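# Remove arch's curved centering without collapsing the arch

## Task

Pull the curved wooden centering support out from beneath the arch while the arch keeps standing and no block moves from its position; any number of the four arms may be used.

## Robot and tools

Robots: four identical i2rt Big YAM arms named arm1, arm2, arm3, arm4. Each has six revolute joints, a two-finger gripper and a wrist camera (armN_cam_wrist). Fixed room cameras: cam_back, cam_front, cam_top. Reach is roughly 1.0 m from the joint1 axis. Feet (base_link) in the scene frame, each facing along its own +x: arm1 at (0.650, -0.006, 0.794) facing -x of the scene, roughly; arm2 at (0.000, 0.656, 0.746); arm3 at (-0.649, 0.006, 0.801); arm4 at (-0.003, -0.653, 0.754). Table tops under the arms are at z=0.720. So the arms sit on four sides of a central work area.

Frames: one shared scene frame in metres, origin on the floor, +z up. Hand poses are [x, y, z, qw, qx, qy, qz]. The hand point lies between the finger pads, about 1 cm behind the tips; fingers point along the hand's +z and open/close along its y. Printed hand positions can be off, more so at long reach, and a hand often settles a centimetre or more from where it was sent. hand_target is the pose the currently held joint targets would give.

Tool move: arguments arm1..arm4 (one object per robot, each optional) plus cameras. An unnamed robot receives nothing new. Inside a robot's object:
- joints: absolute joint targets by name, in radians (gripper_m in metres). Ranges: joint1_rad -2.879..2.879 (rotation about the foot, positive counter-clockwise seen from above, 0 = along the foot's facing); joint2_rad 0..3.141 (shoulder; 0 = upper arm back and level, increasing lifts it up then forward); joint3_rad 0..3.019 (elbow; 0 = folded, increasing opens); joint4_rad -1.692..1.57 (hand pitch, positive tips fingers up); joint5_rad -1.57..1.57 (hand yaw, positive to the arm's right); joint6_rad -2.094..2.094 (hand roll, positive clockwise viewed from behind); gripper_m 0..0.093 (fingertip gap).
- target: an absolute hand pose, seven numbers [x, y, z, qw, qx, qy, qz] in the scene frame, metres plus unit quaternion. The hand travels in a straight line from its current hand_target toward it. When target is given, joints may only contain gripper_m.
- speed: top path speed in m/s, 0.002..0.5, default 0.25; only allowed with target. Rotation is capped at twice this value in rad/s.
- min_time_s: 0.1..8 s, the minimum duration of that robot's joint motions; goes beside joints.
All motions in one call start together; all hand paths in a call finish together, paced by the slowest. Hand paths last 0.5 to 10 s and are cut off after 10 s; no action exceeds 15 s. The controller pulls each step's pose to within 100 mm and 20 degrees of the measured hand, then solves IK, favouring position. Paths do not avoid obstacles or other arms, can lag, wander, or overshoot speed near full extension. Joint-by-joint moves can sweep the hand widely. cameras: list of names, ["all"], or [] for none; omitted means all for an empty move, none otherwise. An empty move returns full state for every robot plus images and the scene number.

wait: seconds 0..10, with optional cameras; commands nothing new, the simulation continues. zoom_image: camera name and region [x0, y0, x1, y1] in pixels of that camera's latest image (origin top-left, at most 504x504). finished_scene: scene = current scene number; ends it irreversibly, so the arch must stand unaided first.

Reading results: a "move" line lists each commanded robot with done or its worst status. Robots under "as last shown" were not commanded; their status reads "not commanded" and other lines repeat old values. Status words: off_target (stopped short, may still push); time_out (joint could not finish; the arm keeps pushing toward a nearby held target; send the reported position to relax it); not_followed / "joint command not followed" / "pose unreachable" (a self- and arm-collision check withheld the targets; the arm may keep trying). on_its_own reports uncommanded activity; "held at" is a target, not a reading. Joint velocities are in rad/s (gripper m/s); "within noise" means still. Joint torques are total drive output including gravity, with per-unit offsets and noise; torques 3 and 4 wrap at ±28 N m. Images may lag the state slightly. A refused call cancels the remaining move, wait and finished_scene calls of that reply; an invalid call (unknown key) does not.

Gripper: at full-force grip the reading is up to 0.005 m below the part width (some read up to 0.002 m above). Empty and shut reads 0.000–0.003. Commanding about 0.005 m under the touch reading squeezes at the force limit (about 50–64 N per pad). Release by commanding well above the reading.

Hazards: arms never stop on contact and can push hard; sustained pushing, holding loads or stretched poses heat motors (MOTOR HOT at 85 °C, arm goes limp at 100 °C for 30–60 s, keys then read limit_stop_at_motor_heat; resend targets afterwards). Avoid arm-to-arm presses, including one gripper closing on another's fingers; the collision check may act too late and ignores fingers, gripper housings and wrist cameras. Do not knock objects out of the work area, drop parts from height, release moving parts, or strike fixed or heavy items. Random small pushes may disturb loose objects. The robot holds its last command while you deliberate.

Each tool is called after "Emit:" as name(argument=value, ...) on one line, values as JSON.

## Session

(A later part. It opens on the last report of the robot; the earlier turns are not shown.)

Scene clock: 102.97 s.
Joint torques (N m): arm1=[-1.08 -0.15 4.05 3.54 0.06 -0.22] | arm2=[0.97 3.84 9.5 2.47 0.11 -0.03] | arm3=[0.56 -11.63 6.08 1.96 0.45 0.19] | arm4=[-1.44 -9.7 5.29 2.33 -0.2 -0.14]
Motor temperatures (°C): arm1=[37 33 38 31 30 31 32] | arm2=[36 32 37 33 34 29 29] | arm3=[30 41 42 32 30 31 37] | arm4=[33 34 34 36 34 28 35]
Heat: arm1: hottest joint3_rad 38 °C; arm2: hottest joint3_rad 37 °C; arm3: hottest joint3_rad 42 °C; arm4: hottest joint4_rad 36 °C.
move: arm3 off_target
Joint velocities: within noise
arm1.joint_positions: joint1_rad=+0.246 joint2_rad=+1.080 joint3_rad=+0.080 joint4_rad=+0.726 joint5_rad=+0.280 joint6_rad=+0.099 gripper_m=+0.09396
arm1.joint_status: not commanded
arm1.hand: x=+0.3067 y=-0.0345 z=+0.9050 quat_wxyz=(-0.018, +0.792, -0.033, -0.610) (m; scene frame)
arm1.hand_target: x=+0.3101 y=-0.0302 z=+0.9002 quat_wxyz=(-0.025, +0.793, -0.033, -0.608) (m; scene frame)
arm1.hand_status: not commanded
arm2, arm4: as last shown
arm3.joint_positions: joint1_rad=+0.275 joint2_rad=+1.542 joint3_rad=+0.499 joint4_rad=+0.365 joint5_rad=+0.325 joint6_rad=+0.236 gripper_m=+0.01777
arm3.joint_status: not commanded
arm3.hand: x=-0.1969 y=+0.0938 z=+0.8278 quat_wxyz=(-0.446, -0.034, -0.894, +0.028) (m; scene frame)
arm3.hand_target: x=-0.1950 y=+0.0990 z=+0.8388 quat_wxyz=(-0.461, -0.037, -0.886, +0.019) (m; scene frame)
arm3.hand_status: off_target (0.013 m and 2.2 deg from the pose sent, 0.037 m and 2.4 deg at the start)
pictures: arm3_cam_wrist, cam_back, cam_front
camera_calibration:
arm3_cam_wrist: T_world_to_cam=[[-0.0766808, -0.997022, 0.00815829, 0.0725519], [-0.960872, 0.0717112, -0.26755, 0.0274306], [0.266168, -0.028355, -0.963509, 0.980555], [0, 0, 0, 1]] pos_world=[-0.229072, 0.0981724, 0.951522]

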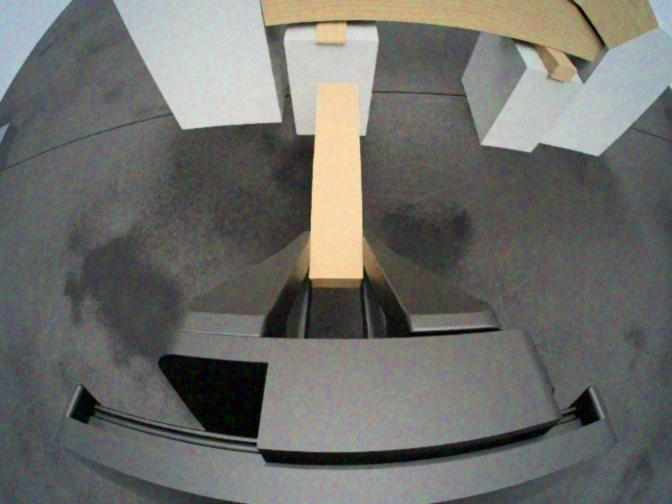

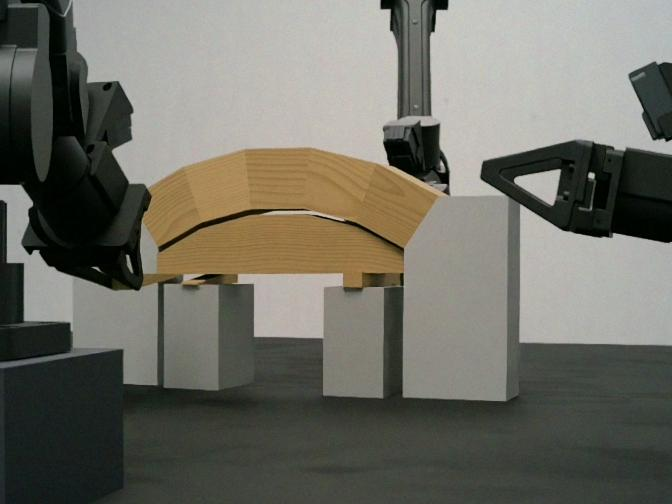

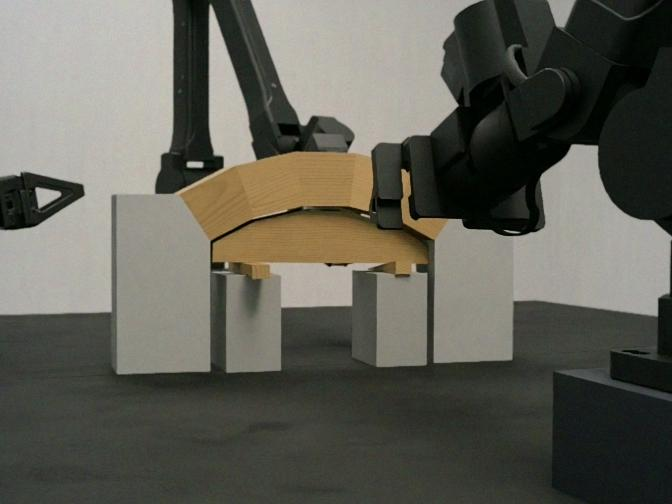

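Emit:
move(arm3={"target": [-0.31, 0.17, 0.86, 0.4613, 0.03715, 0.8862, -0.01934], "speed": 0.15}, arm1={"target": [0.16, -0.10, 0.89, 0.01934, -0.8862, 0.03715, 0.4613], "joints": {"gripper_m": 0.05}, "speed": 0.15}, cameras=["arm3_cam_wrist", "arm1_cam_wrist", "cam_back", "cam_front"])

Scene clock: 105.63 s.
Joint torques (N m): arm1=[0.62 -6.65 9.22 1.32 0.03 0.03] | arm2=[1.26 3.72 9.57 2.44 0.1 -0.01] | arm3=[0.73 -7.71 7.43 0.54 0.64 0.18] | arm4=[-1.44 -9.29 5.23 2.3 -0.19 -0.16]
Motor temperatures (°C): arm1=[37 33 38 31 30 31 32] | arm2=[36 32 37 33 34 29 29] | arm3=[30 41 41 32 30 31 37] | arm4=[33 34 34 36 34 28 35]
Heat: arm1: hottest joint3_rad 38 °C; arm2: hottest joint3_rad 37 °C; arm3: hottest joint2_rad 41 °C; arm4: hottest joint4_rad 36 °C.
move: arm1 off_target; arm3 done
Joint velocities: within noise
arm1.joint_positions: joint1_rad=+0.304 joint2_rad=+1.414 joint3_rad=+0.588 joint4_rad=+0.170 joint5_rad=+0.302 joint6_rad=+0.219 gripper_m=+0.05011
arm1.joint_status: all done
arm1.hand: x=+0.1759 y=-0.0883 z=+0.8832 quat_wxyz=(-0.027, +0.888, -0.038, -0.458) (m; scene frame)
arm1.hand_target: x=+0.1610 y=-0.1000 z=+0.8905 quat_wxyz=(-0.019, +0.886, -0.037, -0.462) (m; scene frame)
arm1.hand_status: off_target (0.021 m and 1.0 deg from the pose sent, 0.161 m and 20.2 deg at the start)
arm2: as last shown
arm3.joint_positions: joint1_rad=+0.682 joint2_rad=+1.281 joint3_rad=+0.365 joint4_rad=+0.122 joint5_rad=+0.634 joint6_rad=+0.535 gripper_m=+0.01777
arm3.joint_status: not commanded
arm3.hand: x=-0.3088 y=+0.1666 z=+0.8545 quat_wxyz=(-0.457, -0.035, -0.888, +0.026) (m; scene frame)
arm3.hand_target: x=-0.3100 y=+0.1700 z=+0.8598 quat_wxyz=(-0.461, -0.037, -0.886, +0.019) (m; scene frame)
arm3.hand_status: done (0.007 m and 0.9 deg from the pose sent, 0.140 m and 2.2 deg at the start)
arm4.joint_positions: joint1_rad=+0.815 joint2_rad=+1.792 joint3_rad=+0.488 joint4_rad=+1.551 joint5_rad=+0.790 joint6_rad=-0.164 gripper_m=+0.09396
arm4.joint_status: not commanded
arm4.hand: x=-0.2540 y=-0.2445 z=+0.9181 quat_wxyz=(-0.542, +0.454, -0.452, -0.544) (m; scene frame)
arm4.hand_target: x=-0.2600 y=-0.2400 z=+0.9205 quat_wxyz=(-0.545, +0.450, -0.448, -0.548) (m; scene frame)
arm4.hand_status: not commanded
pictures: arm1_cam_wrist, arm3_cam_wrist, cam_back, cam_front
camera_calibration:
arm1_cam_wrist: T_world_to_cam=[[0.103947, 0.994351, 0.0214853, 0.0494255], [0.940252, -0.0912036, -0.328037, 0.119417], [-0.324224, 0.0543001, -0.944421, 1.02366], [0, 0, 0, 1]] pos_world=[0.214476, -0.0938399, 1.00488]
arm3_cam_wrist: T_world_to_cam=[[-0.0762682, -0.997086, 0.0018552, 0.141804], [-0.953685, 0.0724052, -0.291963, -0.0551922], [0.290978, -0.0240368, -0.956428, 1.03899], [0, 0, 0, 1]] pos_world=[-0.344145, 0.170361, 0.977345]

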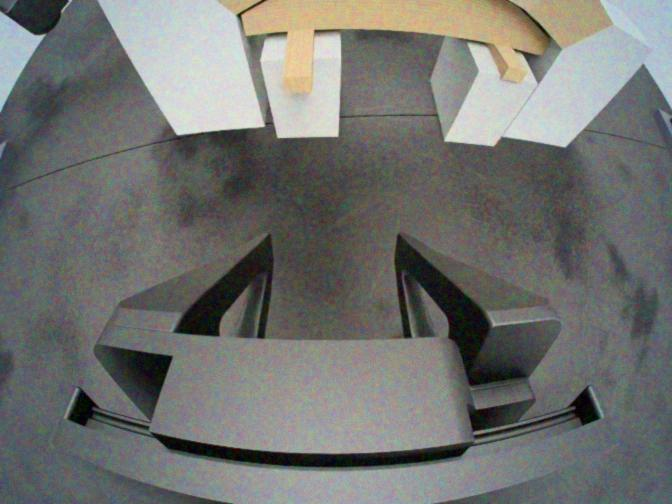

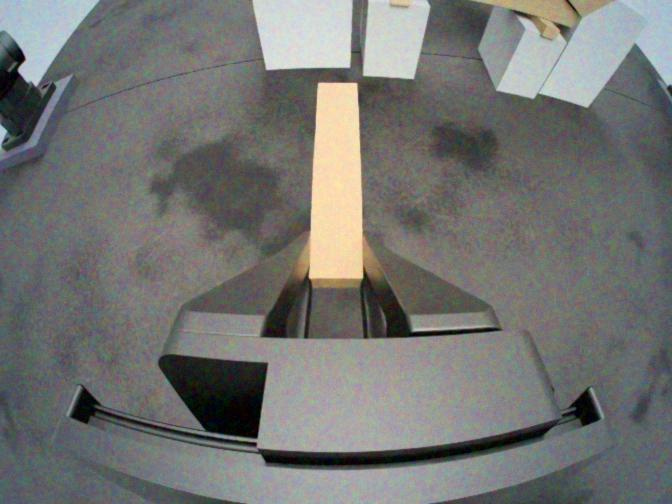

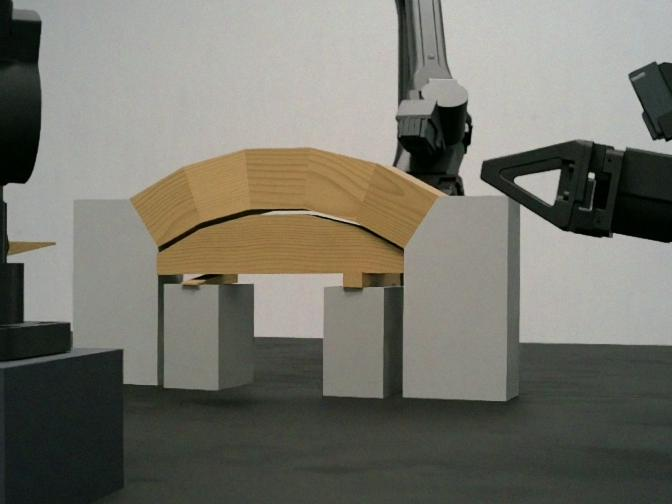

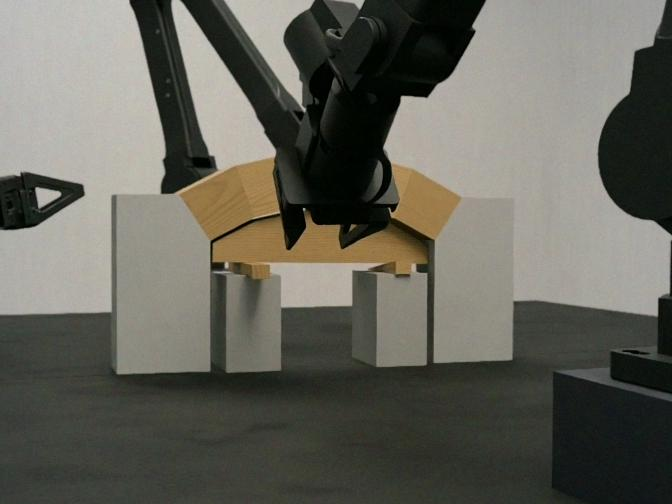

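Emit:
move(arm3={"target": [-0.31, 0.17, 0.745, 0.4613, 0.03715, 0.8862, -0.01934], "speed": 0.1}, cameras=["arm3_cam_wrist"])

Scene clock: 107.97 s.
Joint torques (N m): arm1=[0.5 -6.71 9.25 1.4 0.02 0.03] | arm2=[1.14 3.78 9.46 2.43 0.1 -0.02] | arm3=[0.67 -7.71 2.29 1.65 0.63 0.1] | arm4=[-1.03 -9.58 5.31 2.4 -0.17 -0.12]
Motor temperatures (°C): arm1=[37 33 39 31 30 31 32] | arm2=[36 32 37 33 34 29 29] | arm3=[30 41 41 32 30 31 37] | arm4=[33 34 34 36 34 28 35]
Heat: arm1: hottest joint3_rad 39 °C; arm2: hottest joint3_rad 37 °C; arm3: hottest joint2_rad 41 °C; arm4: hottest joint4_rad 36 °C.
move: arm3 done
Joint velocities: within noise
arm1.joint_positions: joint1_rad=+0.304 joint2_rad=+1.414 joint3_rad=+0.588 joint4_rad=+0.170 joint5_rad=+0.302 joint6_rad=+0.220 gripper_m=+0.05011
arm1.joint_status: not commanded
arm1.hand: x=+0.1759 y=-0.0883 z=+0.8831 quat_wxyz=(-0.027, +0.888, -0.038, -0.458) (m; scene frame)
arm1.hand_target: x=+0.1611 y=-0.1000 z=+0.8904 quat_wxyz=(-0.019, +0.886, -0.037, -0.461) (m; scene frame)
arm1.hand_status: not commanded
arm2, arm4: as last shown
arm3.joint_positions: joint1_rad=+0.682 joint2_rad=+1.807 joint3_rad=+0.327 joint4_rad=+0.690 joint5_rad=+0.635 joint6_rad=+0.545 gripper_m=+0.01777
arm3.joint_status: not commanded
arm3.hand: x=-0.3093 y=+0.1663 z=+0.7476 quat_wxyz=(-0.459, -0.040, -0.887, +0.022) (m; scene frame)
arm3.hand_target: x=-0.3100 y=+0.1699 z=+0.7451 quat_wxyz=(-0.461, -0.037, -0.886, +0.019) (m; scene frame)
arm3.hand_status: done (0.005 m and 0.5 deg from the pose sent, 0.110 m and 0.9 deg at the start)
pictures: arm3_cam_wrist
camera_calibration:
arm3_cam_wrist: T_world_to_cam=[[-0.0820751, -0.996582, -0.00935373, 0.148265], [-0.952027, 0.081175, -0.295053, -0.0854642], [0.294804, -0.0153115, -0.955435, 0.935769], [0, 0, 0, 1]] pos_world=[-0.345063, 0.169024, 0.870237]

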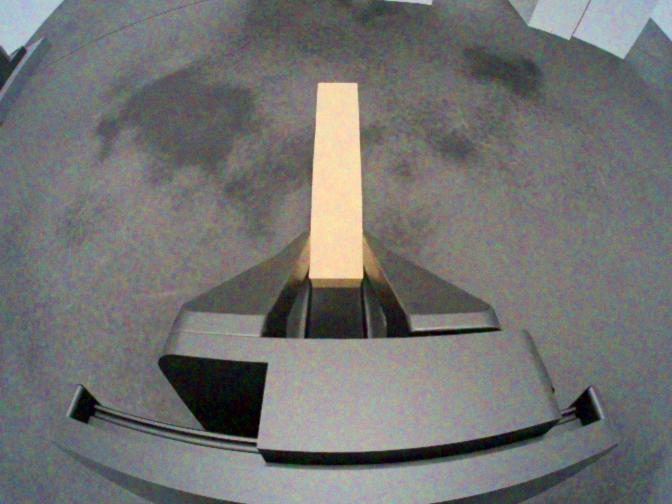

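Emit:
move(arm3={"target": [-0.31, 0.17, 0.730, 0.4613, 0.03715, 0.8862, -0.01934], "speed": 0.05}, cameras=["arm3_cam_wrist"])

Scene clock: 109.23 s.
Joint torques (N m): arm1=[0.62 -6.65 9.2 1.35 0.03 0.02] | arm2=[1.08 3.78 9.54 2.51 0.11 -0.03] | arm3=[0.62 -8.12 2.22 1.62 0.65 0.11] | arm4=[-1.08 -9.41 5.14 2.4 -0.19 -0.12]
Motor temperatures (°C): arm1=[37 33 39 31 30 31 32] | arm2=[36 32 37 33 34 29 29] | arm3=[30 40 41 32 30 31 37] | arm4=[33 34 34 36 34 28 35]
Heat: arm1: hottest joint3_rad 39 °C; arm2: hottest joint3_rad 37 °C; arm3: hottest joint3_rad 41 °C; arm4: hottest joint4_rad 36 °C.
move: arm3 done
Joint velocities: within noise
arm1, arm2, arm4: as last shown
arm3.joint_positions: joint1_rad=+0.682 joint2_rad=+1.887 joint3_rad=+0.327 joint4_rad=+0.761 joint5_rad=+0.635 joint6_rad=+0.545 gripper_m=+0.01777
arm3.joint_status: not commanded
arm3.hand: x=-0.3125 y=+0.1635 z=+0.7314 quat_wxyz=(-0.456, -0.038, -0.889, +0.025) (m; scene frame)
arm3.hand_target: x=-0.3100 y=+0.1700 z=+0.7302 quat_wxyz=(-0.461, -0.037, -0.886, +0.019) (m; scene frame)
arm3.hand_status: done (0.007 m and 0.9 deg from the pose sent, 0.018 m and 0.5 deg at the start)
pictures: arm3_cam_wrist
camera_calibration:
arm3_cam_wrist: T_world_to_cam=[[-0.0821804, -0.996612, -0.00329577, 0.140536], [-0.953849, 0.0796117, -0.289541, -0.097357], [0.288822, -0.0206509, -0.95716, 0.921436], [0, 0, 0, 1]] pos_world=[-0.347446, 0.166839, 0.854236]

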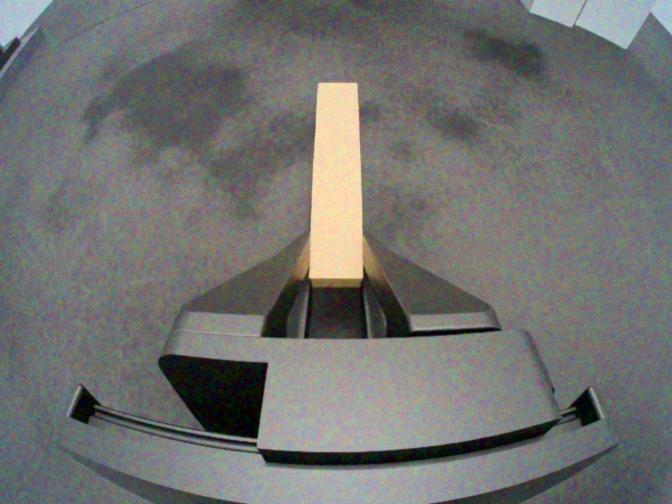

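Emit:
move(arm3={"target": [-0.31, 0.17, 0.725, 0.4613, 0.03715, 0.8862, -0.01934], "speed": 0.03}, cameras=["arm3_cam_wrist"])

Emit:
zoom_image(camera="arm3_cam_wrist", region=[240, 60, 440, 310])

Scene clock: 110.37 s.
Joint torques (N m): arm1=[0.56 -6.65 9.2 1.39 0.02 0.02] | arm2=[1.2 3.66 9.51 2.48 0.08 0] | arm3=[0.62 -7.77 2.32 1.54 0.54 0.1] | arm4=[-1.2 -9.35 5.37 2.37 -0.17 -0.12]
Motor temperatures (°C): arm1=[37 33 39 31 30 31 32] | arm2=[36 32 37 33 34 29 29] | arm3=[30 40 41 32 30 31 37] | arm4=[33 34 34 36 34 28 35]
Heat: arm1: hottest joint3_rad 39 °C; arm2: hottest joint3_rad 37 °C; arm3: hottest joint3_rad 41 °C; arm4: hottest joint4_rad 36 °C.
move: arm3 done
Joint velocities: arm1=[within noise] | arm2=[0.015 0.005 0.027 0.007 -0.154 -0.037 0] | arm3=[within noise] | arm4=[within noise]
arm1, arm2, arm4: as last shown
arm3.joint_positions: joint1_rad=+0.682 joint2_rad=+1.910 joint3_rad=+0.327 joint4_rad=+0.786 joint5_rad=+0.637 joint6_rad=+0.545 gripper_m=+0.01777
arm3.joint_status: not commanded
arm3.hand: x=-0.3129 y=+0.1627 z=+0.7276 quat_wxyz=(-0.458, -0.039, -0.888, +0.025) (m; scene frame)
arm3.hand_target: x=-0.3102 y=+0.1699 z=+0.7250 quat_wxyz=(-0.461, -0.037, -0.886, +0.019) (m; scene frame)
arm3.hand_status: done (0.008 m and 0.8 deg from the pose sent, 0.009 m and 0.9 deg at the start)
pictures: arm3_cam_wrist
camera_calibration:
arm3_cam_wrist: T_world_to_cam=[[-0.0836571, -0.996487, -0.00380905, 0.139559], [-0.952914, 0.0811159, -0.292191, -0.0968352], [0.291473, -0.0208141, -0.956352, 0.918283], [0, 0, 0, 1]] pos_world=[-0.348255, 0.166037, 0.850439]

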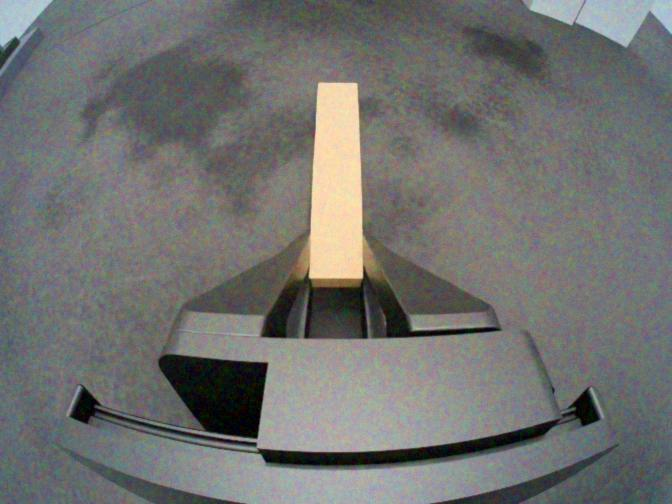

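Scaled by 2.016 from the camera's 672x504 image, which has a finer 960x720 frame.

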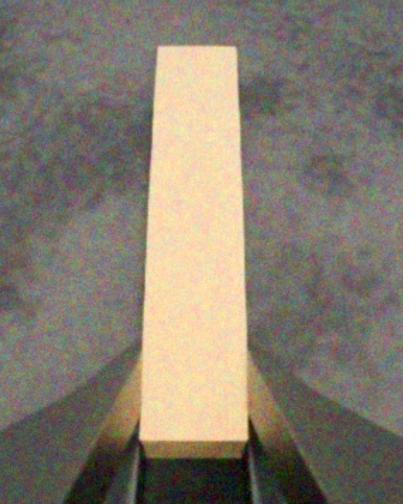

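Emit:
move(arm3={"joints": {"gripper_m": 0.024}}, cameras=["arm3_cam_wrist"])

Emit:
move(arm3={"target": [-0.34, 0.17, 0.86, 0.4613, 0.03715, 0.8862, -0.01934], "joints": {"gripper_m": 0.05}, "speed": 0.1}, cameras=["arm3_cam_wrist"])

Scene clock: 110.93 s.
Joint torques (N m): arm1=[0.56 -6.48 9.22 1.37 0.01 0.02] | arm2=[1.03 3.9 9.58 2.45 0.09 -0.01] | arm3=[0.5 -7.88 1.99 1.68 0.53 0.11] | arm4=[-1.2 -9.35 5.19 2.47 -0.17 -0.14]
Motor temperatures (°C): arm1=[37 33 40 30 30 31 32] | arm2=[36 32 37 33 34 29 29] | arm3=[30 40 41 32 30 31 37] | arm4=[33 34 34 36 34 28 35]
Heat: arm1: hottest joint3_rad 40 °C; arm2: hottest joint3_rad 37 °C; arm3: hottest joint3_rad 41 °C; arm4: hottest joint4_rad 36 °C.
move: arm3 done
Joint velocities: within noise
arm1, arm2, arm4: as last shown
arm3.joint_positions: joint1_rad=+0.682 joint2_rad=+1.910 joint3_rad=+0.329 joint4_rad=+0.787 joint5_rad=+0.637 joint6_rad=+0.545 gripper_m=+0.02379
arm3.joint_status: all done
arm3.hand: x=-0.3121 y=+0.1636 z=+0.7278 quat_wxyz=(-0.458, -0.039, -0.888, +0.024) (m; scene frame)
arm3.hand_target: x=-0.3101 y=+0.1700 z=+0.7252 quat_wxyz=(-0.461, -0.037, -0.886, +0.019) (m; scene frame)
arm3.hand_status: not commanded
pictures: arm3_cam_wrist
camera_calibration:
arm3_cam_wrist: T_world_to_cam=[[-0.0833374, -0.996508, -0.0051934, 0.141596], [-0.952512, 0.0811875, -0.293478, -0.0950719], [0.292874, -0.0195109, -0.955952, 0.918148], [0, 0, 0, 1]] pos_world=[-0.347659, 0.166734, 0.850539]

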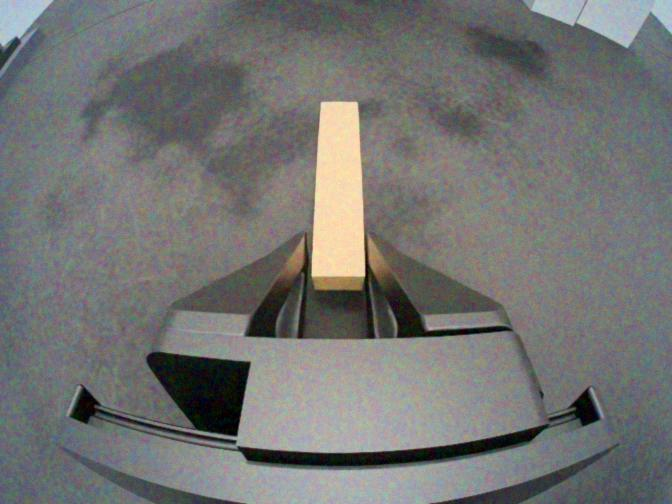

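Scene clock: 113.20 s.
Joint torques (N m): arm1=[0.5 -6.59 9.21 1.33 0.03 0.02] | arm2=[1.14 3.6 9.57 2.47 0.08 -0.02] | arm3=[0.67 -6.12 9.77 0.39 0.68 0.21] | arm4=[-0.97 -9.05 5.26 2.44 -0.17 -0.12]
Motor temperatures (°C): arm1=[37 33 40 30 30 31 32] | arm2=[36 32 37 33 34 29 29] | arm3=[30 40 41 32 30 31 37] | arm4=[33 34 34 36 33 28 35]
Heat: arm1: hottest joint3_rad 40 °C; arm2: hottest joint3_rad 37 °C; arm3: hottest joint3_rad 41 °C; arm4: hottest joint4_rad 36 °C.
move: arm3 off_target
Joint velocities: within noise
arm1, arm2, arm4: as last shown
arm3.joint_positions: joint1_rad=+0.765 joint2_rad=+1.205 joint3_rad=+0.294 joint4_rad=+0.045 joint5_rad=+0.692 joint6_rad=+0.611 gripper_m=+0.04991
arm3.joint_status: all done
arm3.hand: x=-0.3474 y=+0.1579 z=+0.8459 quat_wxyz=(-0.450, -0.030, -0.892, +0.034) (m; scene frame)
arm3.hand_target: x=-0.3402 y=+0.1698 z=+0.8600 quat_wxyz=(-0.461, -0.037, -0.886, +0.019) (m; scene frame)
arm3.hand_status: off_target (0.020 m and 2.3 deg from the pose sent, 0.135 m and 0.7 deg at the start)
pictures: arm3_cam_wrist
camera_calibration:
arm3_cam_wrist: T_world_to_cam=[[-0.0763949, -0.996853, 0.0211594, 0.113906], [-0.958358, 0.0675552, -0.277466, -0.10702], [0.275163, -0.0414752, -0.960503, 1.04242], [0, 0, 0, 1]] pos_world=[-0.380698, 0.164012, 0.969147]

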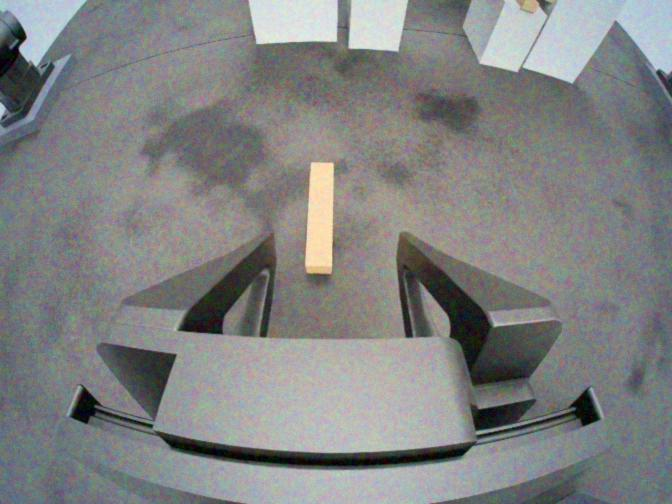

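Emit:
move(cameras=["arm1_cam_wrist", "cam_front", "cam_back"])

Emit:
zoom_image(camera="arm1_cam_wrist", region=[200, 0, 580, 180])

Scene clock: 113.43 s.
Joint torques (N m): arm1=[0.56 -6.65 9.24 1.36 0.02 0.02] | arm2=[1.14 3.84 9.5 2.48 0.11 -0.02] | arm3=[0.79 -6.12 9.8 0.46 0.67 0.19] | arm4=[-0.97 -9.47 5.29 2.32 -0.19 -0.13]
Motor temperatures (°C): arm1=[37 33 40 30 30 31 32] | arm2=[36 32 37 33 34 29 29] | arm3=[30 40 41 32 30 31 37] | arm4=[33 34 34 36 33 28 35]
Heat: arm1: hottest joint3_rad 40 °C; arm2: hottest joint3_rad 37 °C; arm3: hottest joint3_rad 41 °C; arm4: hottest joint4_rad 36 °C.
Joint velocities: within noise
arm1.joint_positions: joint1_rad=+0.304 joint2_rad=+1.414 joint3_rad=+0.588 joint4_rad=+0.170 joint5_rad=+0.302 joint6_rad=+0.220 gripper_m=+0.05011
arm1.joint_status: not commanded
arm1.hand: x=+0.1759 y=-0.0883 z=+0.8831 quat_wxyz=(-0.027, +0.888, -0.038, -0.458) (m; scene frame)
arm1.hand_target: x=+0.1611 y=-0.1000 z=+0.8904 quat_wxyz=(-0.019, +0.886, -0.037, -0.461) (m; scene frame)
arm1.hand_status: not commanded
arm2.joint_positions: joint1_rad=-0.491 joint2_rad=+0.571 joint3_rad=+1.396 joint4_rad=-1.145 joint5_rad=+0.158 joint6_rad=+0.378 gripper_m=+0.09396
arm2.joint_status: not commanded
arm2.hand: x=-0.1424 y=+0.4717 z=+1.3418 quat_wxyz=(-0.330, -0.780, -0.216, +0.486) (m; scene frame)
arm2.hand_target: x=-0.1404 y=+0.4751 z=+1.3501 quat_wxyz=(-0.336, -0.774, -0.213, +0.492) (m; scene frame)
arm2.hand_status: not commanded
arm3.joint_positions: joint1_rad=+0.765 joint2_rad=+1.205 joint3_rad=+0.294 joint4_rad=+0.045 joint5_rad=+0.692 joint6_rad=+0.612 gripper_m=+0.04991
arm3.joint_status: all done
arm3.hand: x=-0.3474 y=+0.1579 z=+0.8459 quat_wxyz=(-0.450, -0.031, -0.892, +0.034) (m; scene frame)
arm3.hand_target: x=-0.3402 y=+0.1698 z=+0.8601 quat_wxyz=(-0.461, -0.037, -0.886, +0.019) (m; scene frame)
arm3.hand_status: off_target (0.020 m and 2.3 deg from the pose sent, 0.135 m and 0.7 deg at the start)
arm4.joint_positions: joint1_rad=+0.815 joint2_rad=+1.792 joint3_rad=+0.488 joint4_rad=+1.551 joint5_rad=+0.790 joint6_rad=-0.164 gripper_m=+0.09396
arm4.joint_status: not commanded
arm4.hand: x=-0.2540 y=-0.2445 z=+0.9181 quat_wxyz=(-0.542, +0.454, -0.452, -0.544) (m; scene frame)
arm4.hand_target: x=-0.2600 y=-0.2400 z=+0.9205 quat_wxyz=(-0.545, +0.450, -0.448, -0.548) (m; scene frame)
arm4.hand_status: not commanded
pictures: arm1_cam_wrist, cam_back, cam_front
camera_calibration:
arm1_cam_wrist: T_world_to_cam=[[0.104096, 0.994338, 0.0213596, 0.0495209], [0.940339, -0.0914026, -0.327733, 0.119042], [-0.323925, 0.0542008, -0.944529, 1.0236], [0, 0, 0, 1]] pos_world=[0.214475, -0.0938399, 1.00478]

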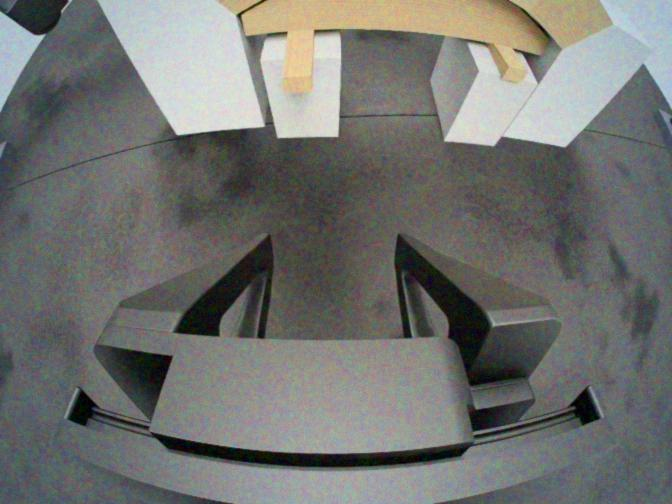

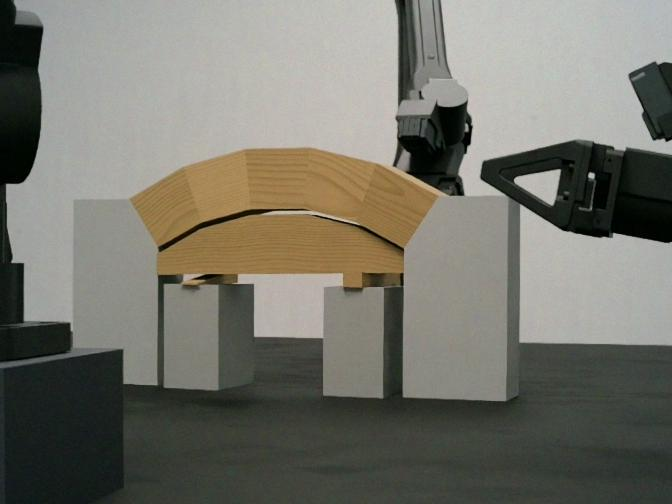

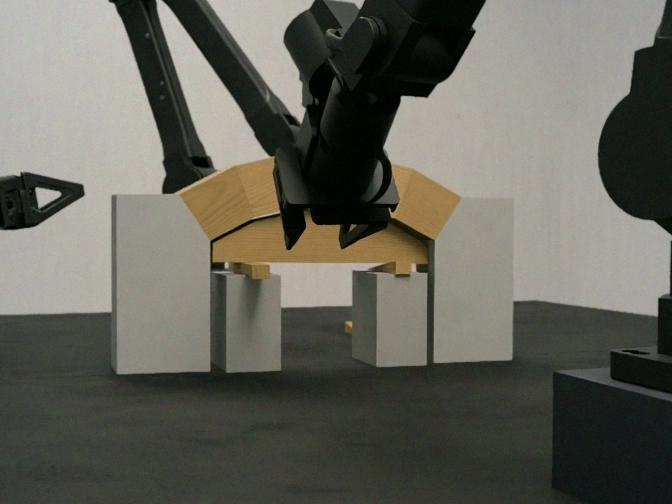

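Scaled by 1.326 from the camera's 672x504 image, which has a finer 960x720 frame.

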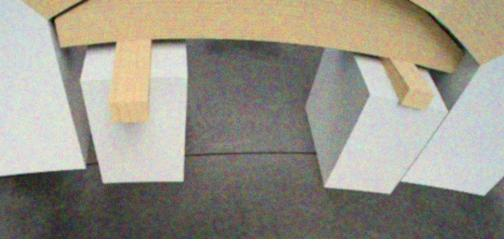

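Emit:
move(arm1={"target": [0.080, -0.107, 0.868, 0.01934, -0.8862, 0.03715, 0.4613], "speed": 0.08}, cameras=["arm1_cam_wrist", "cam_front"])

Emit:
zoom_image(camera="cam_front", region=[180, 180, 360, 300])

Scene clock: 117.27 s.
Joint torques (N m): arm1=[-1.61 -10.11 8.96 3.11 0.01 -0.2] | arm2=[1.2 4.01 9.5 2.47 0.09 -0.02] | arm3=[0.73 -6.24 9.78 0.44 0.68 0.2] | arm4=[-0.85 -9.29 5.23 2.35 -0.17 -0.13]
Motor temperatures (°C): arm1=[37 33 41 30 30 31 32] | arm2=[36 32 37 33 34 29 29] | arm3=[30 40 41 32 30 30 36] | arm4=[33 34 34 36 33 28 35]
Heat: arm1: hottest joint3_rad 41 °C; arm2: hottest joint3_rad 37 °C; arm3: hottest joint3_rad 41 °C; arm4: hottest joint4_rad 36 °C.
move: arm1 off_target
Joint velocities: within noise
arm1.joint_positions: joint1_rad=+0.295 joint2_rad=+1.640 joint3_rad=+0.788 joint4_rad=+0.170 joint5_rad=+0.274 joint6_rad=+0.216 gripper_m=+0.05011
arm1.joint_status: not commanded
arm1.hand: x=+0.1035 y=-0.1087 z=+0.8592 quat_wxyz=(-0.021, +0.895, -0.033, -0.445) (m; scene frame)
arm1.hand_target: x=+0.0815 y=-0.1067 z=+0.8684 quat_wxyz=(-0.020, +0.886, -0.037, -0.461) (m; scene frame)
arm1.hand_status: off_target (0.025 m and 2.2 deg from the pose sent, 0.099 m and 1.0 deg at the start)
arm2, arm3, arm4: as last shown
pictures: arm1_cam_wrist, cam_front
camera_calibration:
arm1_cam_wrist: T_world_to_cam=[[0.0881114, 0.995965, 0.0170054, 0.0833449], [0.951103, -0.0790442, -0.29859, 0.152691], [-0.296041, 0.042483, -0.95423, 0.982952], [0, 0, 0, 1]] pos_world=[0.138426, -0.112698, 0.982137]

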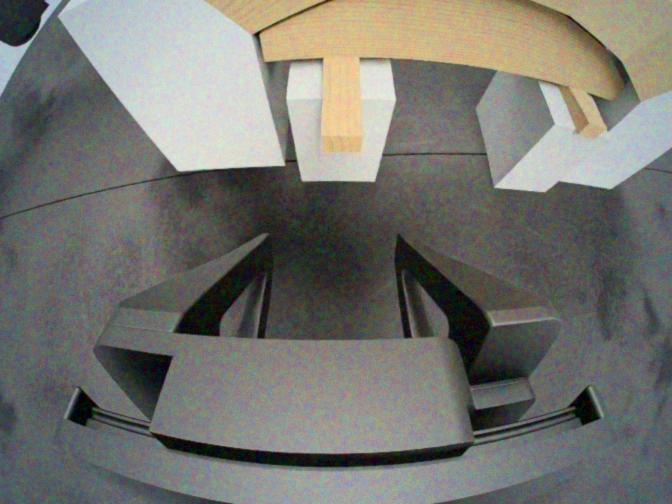

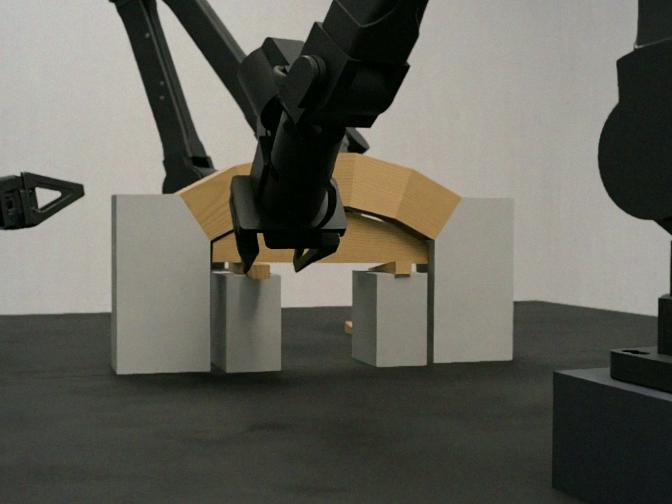

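Scaled by 2.800 from the camera's 672x504 image, which has a finer 960x720 frame.

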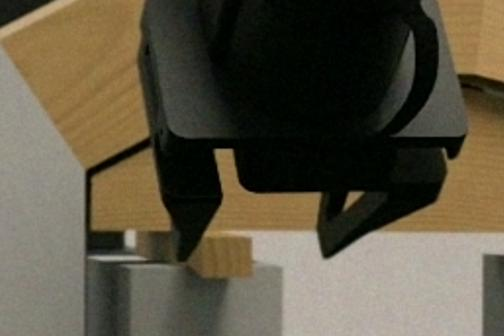

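Emit:
move(arm1={"target": [0.042, -0.0995, 0.8605, 0.01934, -0.8862, 0.03715, 0.4613], "speed": 0.05}, cameras=["arm1_cam_wrist", "cam_front"])

Emit:
zoom_image(camera="cam_front", region=[180, 180, 360, 300])

Emit:
zoom_image(camera="arm1_cam_wrist", region=[240, 60, 440, 260])

Scene clock: 119.43 s.
Joint torques (N m): arm1=[-1.67 -11.34 8.88 2.95 0 -0.17] | arm2=[1.03 3.66 9.51 2.52 0.09 -0.01] | arm3=[0.62 -6.07 9.74 0.47 0.68 0.2] | arm4=[-1.14 -9.23 5.31 2.35 -0.17 -0.11]
Motor temperatures (°C): arm1=[37 33 41 30 30 31 32] | arm2=[36 32 37 33 34 29 29] | arm3=[30 40 41 32 30 30 36] | arm4=[33 34 34 36 33 28 35]
Heat: arm1: hottest joint3_rad 41 °C; arm2: hottest joint3_rad 37 °C; arm3: hottest joint3_rad 41 °C; arm4: hottest joint4_rad 36 °C.
move: arm1 off_target
Joint velocities: within noise
arm1.joint_positions: joint1_rad=+0.259 joint2_rad=+1.726 joint3_rad=+0.885 joint4_rad=+0.170 joint5_rad=+0.245 joint6_rad=+0.196 gripper_m=+0.05011
arm1.joint_status: not commanded
arm1.hand: x=+0.0647 y=-0.1025 z=+0.8543 quat_wxyz=(-0.019, +0.894, -0.034, -0.447) (m; scene frame)
arm1.hand_target: x=+0.0435 y=-0.0990 z=+0.8609 quat_wxyz=(-0.020, +0.886, -0.037, -0.461) (m; scene frame)
arm1.hand_status: off_target (0.024 m and 1.9 deg from the pose sent, 0.062 m and 2.2 deg at the start)
arm2, arm3, arm4: as last shown
pictures: arm1_cam_wrist, cam_front
camera_calibration:
arm1_cam_wrist: T_world_to_cam=[[0.0895957, 0.995902, 0.0123245, 0.0846262], [0.949336, -0.0816509, -0.30347, 0.192584], [-0.30122, 0.0388897, -0.952761, 0.965226], [0, 0, 0, 1]] pos_world=[0.100336, -0.106092, 0.977031]

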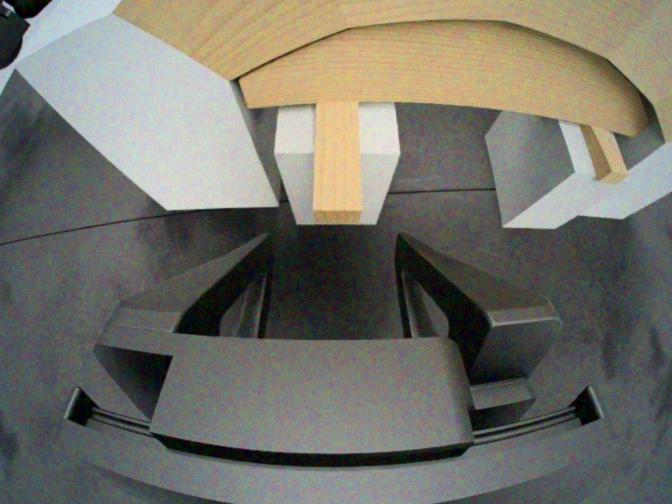

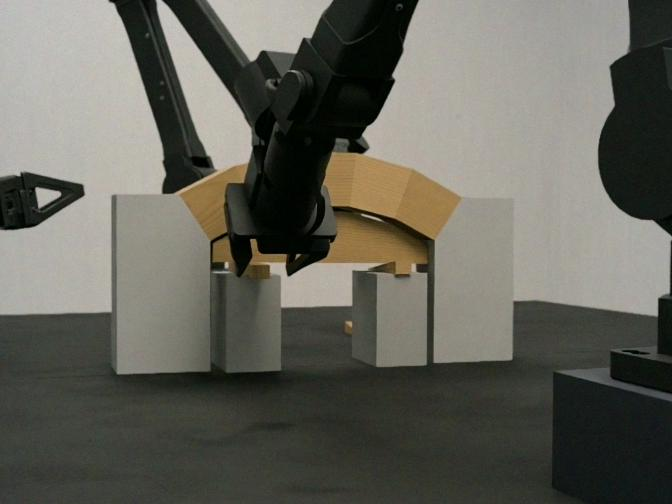

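Scaled by 2.800 from the camera's 672x504 image, which has a finer 960x720 frame.

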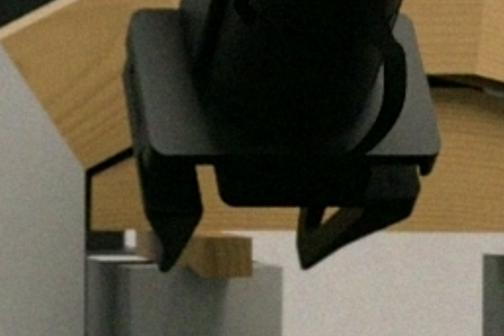

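Scaled by 2.520 from the camera's 672x504 image, which has a finer 960x720 frame.

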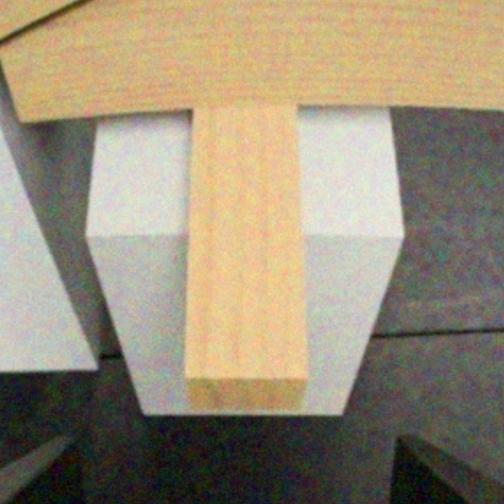

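Emit:
move(arm1={"target": [0.0135, -0.0955, 0.8565, 0.01934, -0.8862, 0.03715, 0.4613], "speed": 0.05}, cameras=["arm1_cam_wrist", "cam_front"])

Emit:
zoom_image(camera="cam_front", region=[180, 180, 360, 300])

Emit:
zoom_image(camera="arm1_cam_wrist", region=[240, 120, 440, 320])

Scene clock: 120.97 s.
Joint torques (N m): arm1=[-1.61 -12.57 9.17 2.24 -0.02 -0.21] | arm2=[0.91 3.72 9.51 2.43 0.1 -0.01] | arm3=[0.56 -6.12 9.77 0.47 0.68 0.2] | arm4=[-1.2 -8.94 5.3 2.37 -0.18 -0.1]
Motor temperatures (°C): arm1=[37 34 41 30 29 31 32] | arm2=[36 32 37 33 34 29 29] | arm3=[30 40 41 32 30 30 36] | arm4=[33 34 34 36 33 28 35]
Heat: arm1: hottest joint3_rad 41 °C; arm2: hottest joint3_rad 37 °C; arm3: hottest joint3_rad 41 °C; arm4: hottest joint4_rad 36 °C.
move: arm1 off_target
Joint velocities: within noise
arm1.joint_positions: joint1_rad=+0.240 joint2_rad=+1.786 joint3_rad=+0.965 joint4_rad=+0.170 joint5_rad=+0.229 joint6_rad=+0.184 gripper_m=+0.05011
arm1.joint_status: not commanded
arm1.hand: x=+0.0336 y=-0.1001 z=+0.8543 quat_wxyz=(-0.017, +0.890, -0.035, -0.454) (m; scene frame)
arm1.hand_target: x=+0.0147 y=-0.0951 z=+0.8569 quat_wxyz=(-0.019, +0.886, -0.037, -0.461) (m; scene frame)
arm1.hand_status: off_target (0.021 m and 1.0 deg from the pose sent, 0.052 m and 1.8 deg at the start)
arm2, arm3, arm4: as last shown
pictures: arm1_cam_wrist, cam_front
camera_calibration:
arm1_cam_wrist: T_world_to_cam=[[0.0891834, 0.995993, 0.00660531, 0.0898728], [0.944529, -0.0824669, -0.317905, 0.234683], [-0.316086, 0.0345907, -0.9481, 0.951791], [0, 0, 0, 1]] pos_world=[0.071168, -0.103082, 0.976406]

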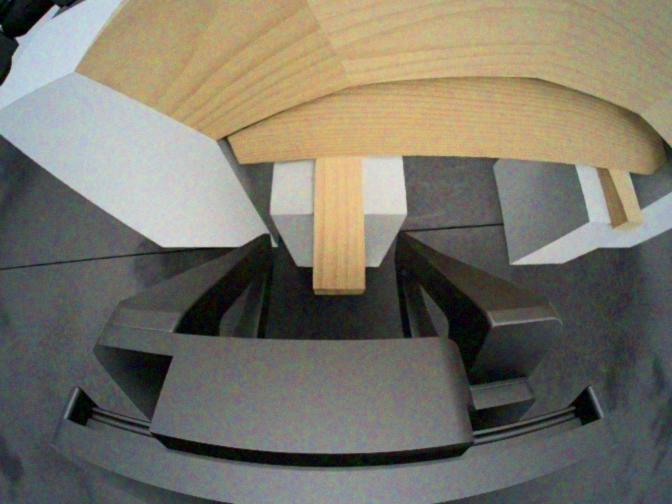

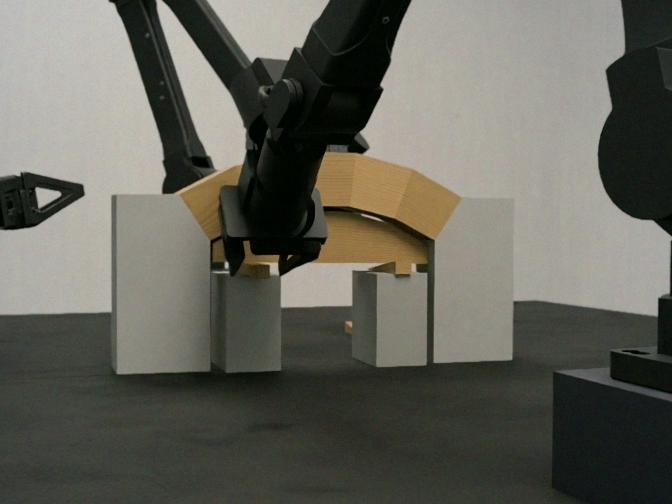

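Scaled by 2.800 from the camera's 672x504 image, which has a finer 960x720 frame.

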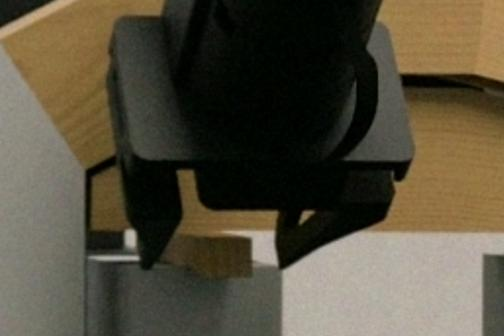

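Scaled by 2.520 from the camera's 672x504 image, which has a finer 960x720 frame.

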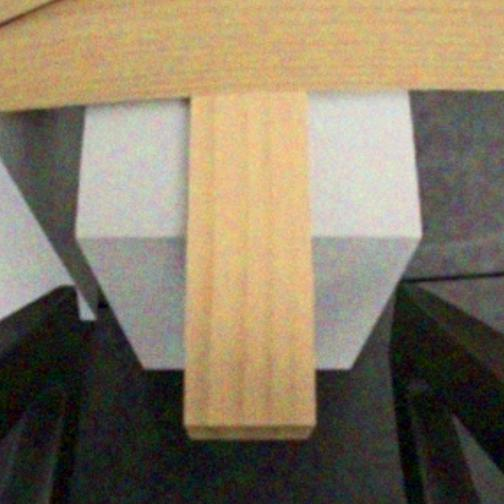

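Emit:
move(arm1={"target": [0.0150, -0.0930, 0.8500, 0.01934, -0.8862, 0.03715, 0.4613], "speed": 0.05}, cameras=["arm1_cam_wrist", "cam_front"])

Emit:
zoom_image(camera="cam_front", region=[180, 180, 360, 300])

Emit:
zoom_image(camera="arm1_cam_wrist", region=[240, 120, 440, 320])

Scene clock: 122.33 s.
Joint torques (N m): arm1=[-1.61 -12.63 8.44 3.11 -0.02 -0.2] | arm2=[1.14 3.72 9.48 2.45 0.09 -0.02] | arm3=[0.67 -6.18 9.8 0.46 0.68 0.19] | arm4=[-0.97 -9.29 5.49 2.32 -0.17 -0.15]
Motor temperatures (°C): arm1=[37 34 41 30 29 31 32] | arm2=[36 32 37 33 34 29 29] | arm3=[30 40 41 32 30 30 36] | arm4=[33 34 34 36 33 28 35]
Heat: arm1: hottest joint3_rad 41 °C; arm2: hottest joint3_rad 37 °C; arm3: hottest joint3_rad 41 °C; arm4: hottest joint4_rad 36 °C.
move: arm1 off_target
Joint velocities: within noise
arm1.joint_positions: joint1_rad=+0.236 joint2_rad=+1.798 joint3_rad=+0.965 joint4_rad=+0.170 joint5_rad=+0.226 joint6_rad=+0.181 gripper_m=+0.05011
arm1.joint_status: not commanded
arm1.hand: x=+0.0341 y=-0.0982 z=+0.8474 quat_wxyz=(-0.018, +0.893, -0.034, -0.449) (m; scene frame)
arm1.hand_target: x=+0.0162 y=-0.0927 z=+0.8501 quat_wxyz=(-0.020, +0.886, -0.037, -0.461) (m; scene frame)
arm1.hand_status: off_target (0.020 m and 1.6 deg from the pose sent, 0.020 m and 1.0 deg at the start)
arm2, arm3, arm4: as last shown
pictures: arm1_cam_wrist, cam_front
camera_calibration:
arm1_cam_wrist: T_world_to_cam=[[0.0886205, 0.996011, 0.0104223, 0.0848479], [0.948245, -0.0811581, -0.306993, 0.222906], [-0.304922, 0.0370888, -0.951655, 0.948221], [0, 0, 0, 1]] pos_world=[0.0702445, -0.101587, 0.969925]

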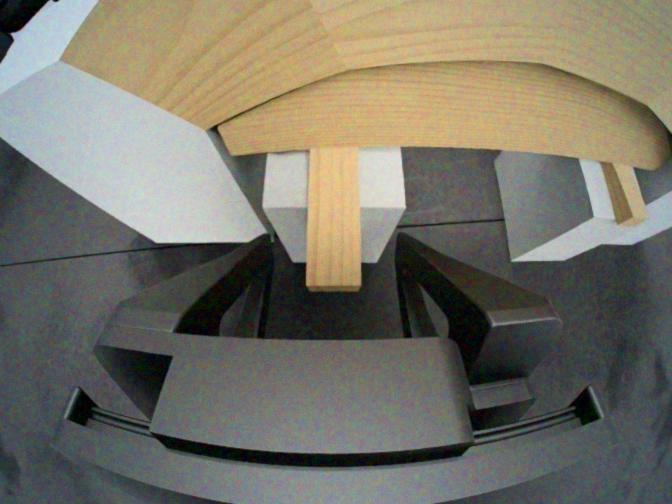

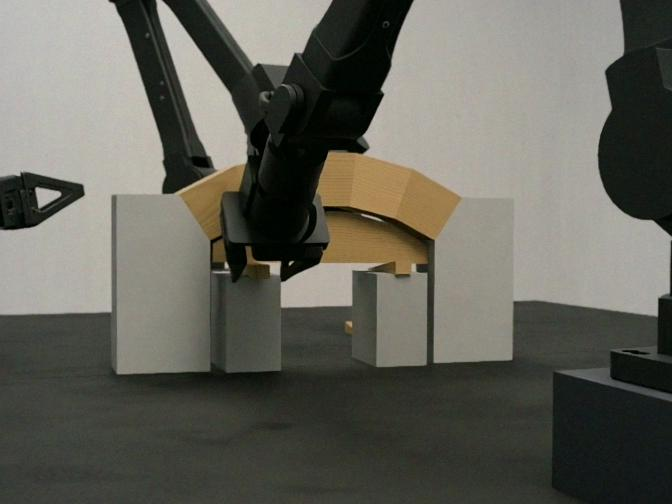

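Scaled by 2.800 from the camera's 672x504 image, which has a finer 960x720 frame.

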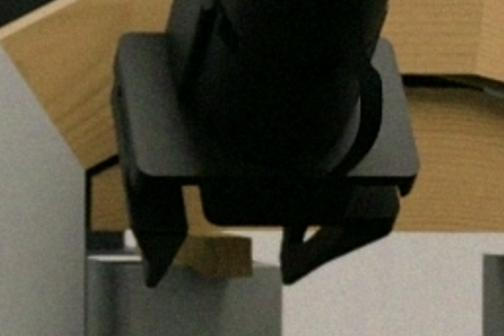

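Scaled by 2.520 from the camera's 672x504 image, which has a finer 960x720 frame.

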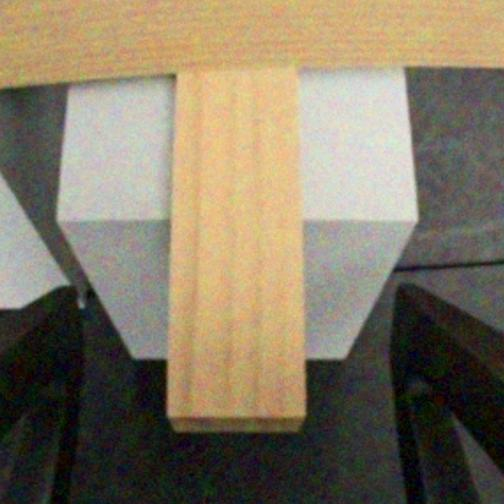

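Emit:
move(arm1={"target": [0.0337, -0.0942, 0.8501, 0.01934, -0.8862, 0.03715, 0.4613], "speed": 0.05, "joints": {"gripper_m": 0.024}}, cameras=["arm1_cam_wrist"])

Emit:
zoom_image(camera="arm1_cam_wrist", region=[240, 120, 440, 320])

Scene clock: 123.57 s.
Joint torques (N m): arm1=[-0.79 -15.27 4.77 3.25 0.21 -0.15] | arm2=[1.2 3.84 9.57 2.45 0.11 -0.02] | arm3=[0.62 -6.18 9.77 0.44 0.68 0.21] | arm4=[-1.32 -9 5.35 2.47 -0.17 -0.11]
Motor temperatures (°C): arm1=[37 34 41 30 29 31 32] | arm2=[36 32 37 33 34 29 29] | arm3=[30 40 41 32 30 30 36] | arm4=[33 34 34 36 33 28 35]
Heat: arm1: hottest joint3_rad 41 °C; arm2: hottest joint3_rad 37 °C; arm3: hottest joint3_rad 41 °C; arm4: hottest joint4_rad 36 °C.
move: arm1 done
Joint velocities: within noise
arm1.joint_positions: joint1_rad=+0.236 joint2_rad=+1.798 joint3_rad=+0.965 joint4_rad=+0.187 joint5_rad=+0.227 joint6_rad=+0.181 gripper_m=+0.02411
arm1.joint_status: all done
arm1.hand: x=+0.0317 y=-0.0985 z=+0.8507 quat_wxyz=(-0.017, +0.889, -0.036, -0.456) (m; scene frame)
arm1.hand_target: x=+0.0338 y=-0.0943 z=+0.8500 quat_wxyz=(-0.019, +0.886, -0.037, -0.461) (m; scene frame)
arm1.hand_status: done (0.005 m and 0.7 deg from the pose sent, 0.005 m and 1.6 deg at the start)
arm2, arm3, arm4: as last shown
pictures: arm1_cam_wrist
camera_calibration:
arm1_cam_wrist: T_world_to_cam=[[0.0898805, 0.995933, 0.00623437, 0.0888347], [0.942808, -0.0830652, -0.322822, 0.239782], [-0.320991, 0.0348932, -0.946439, 0.946541], [0, 0, 0, 1]] pos_world=[0.0697779, -0.101584, 0.972697]

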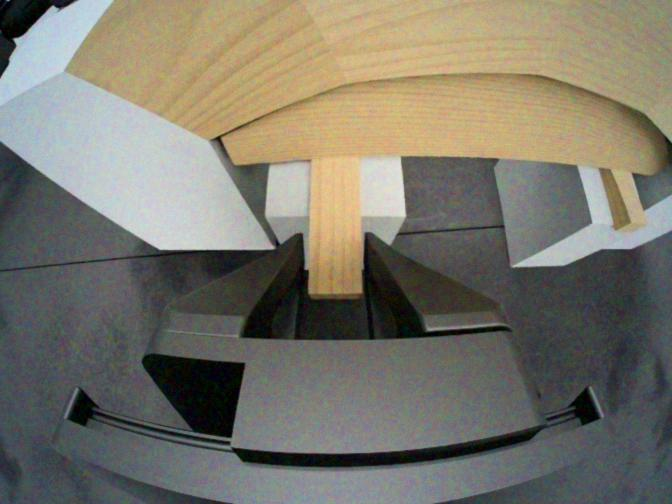

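Scaled by 2.520 from the camera's 672x504 image, which has a finer 960x720 frame.

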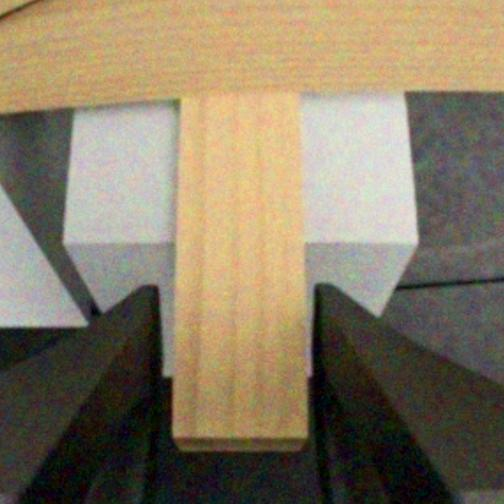

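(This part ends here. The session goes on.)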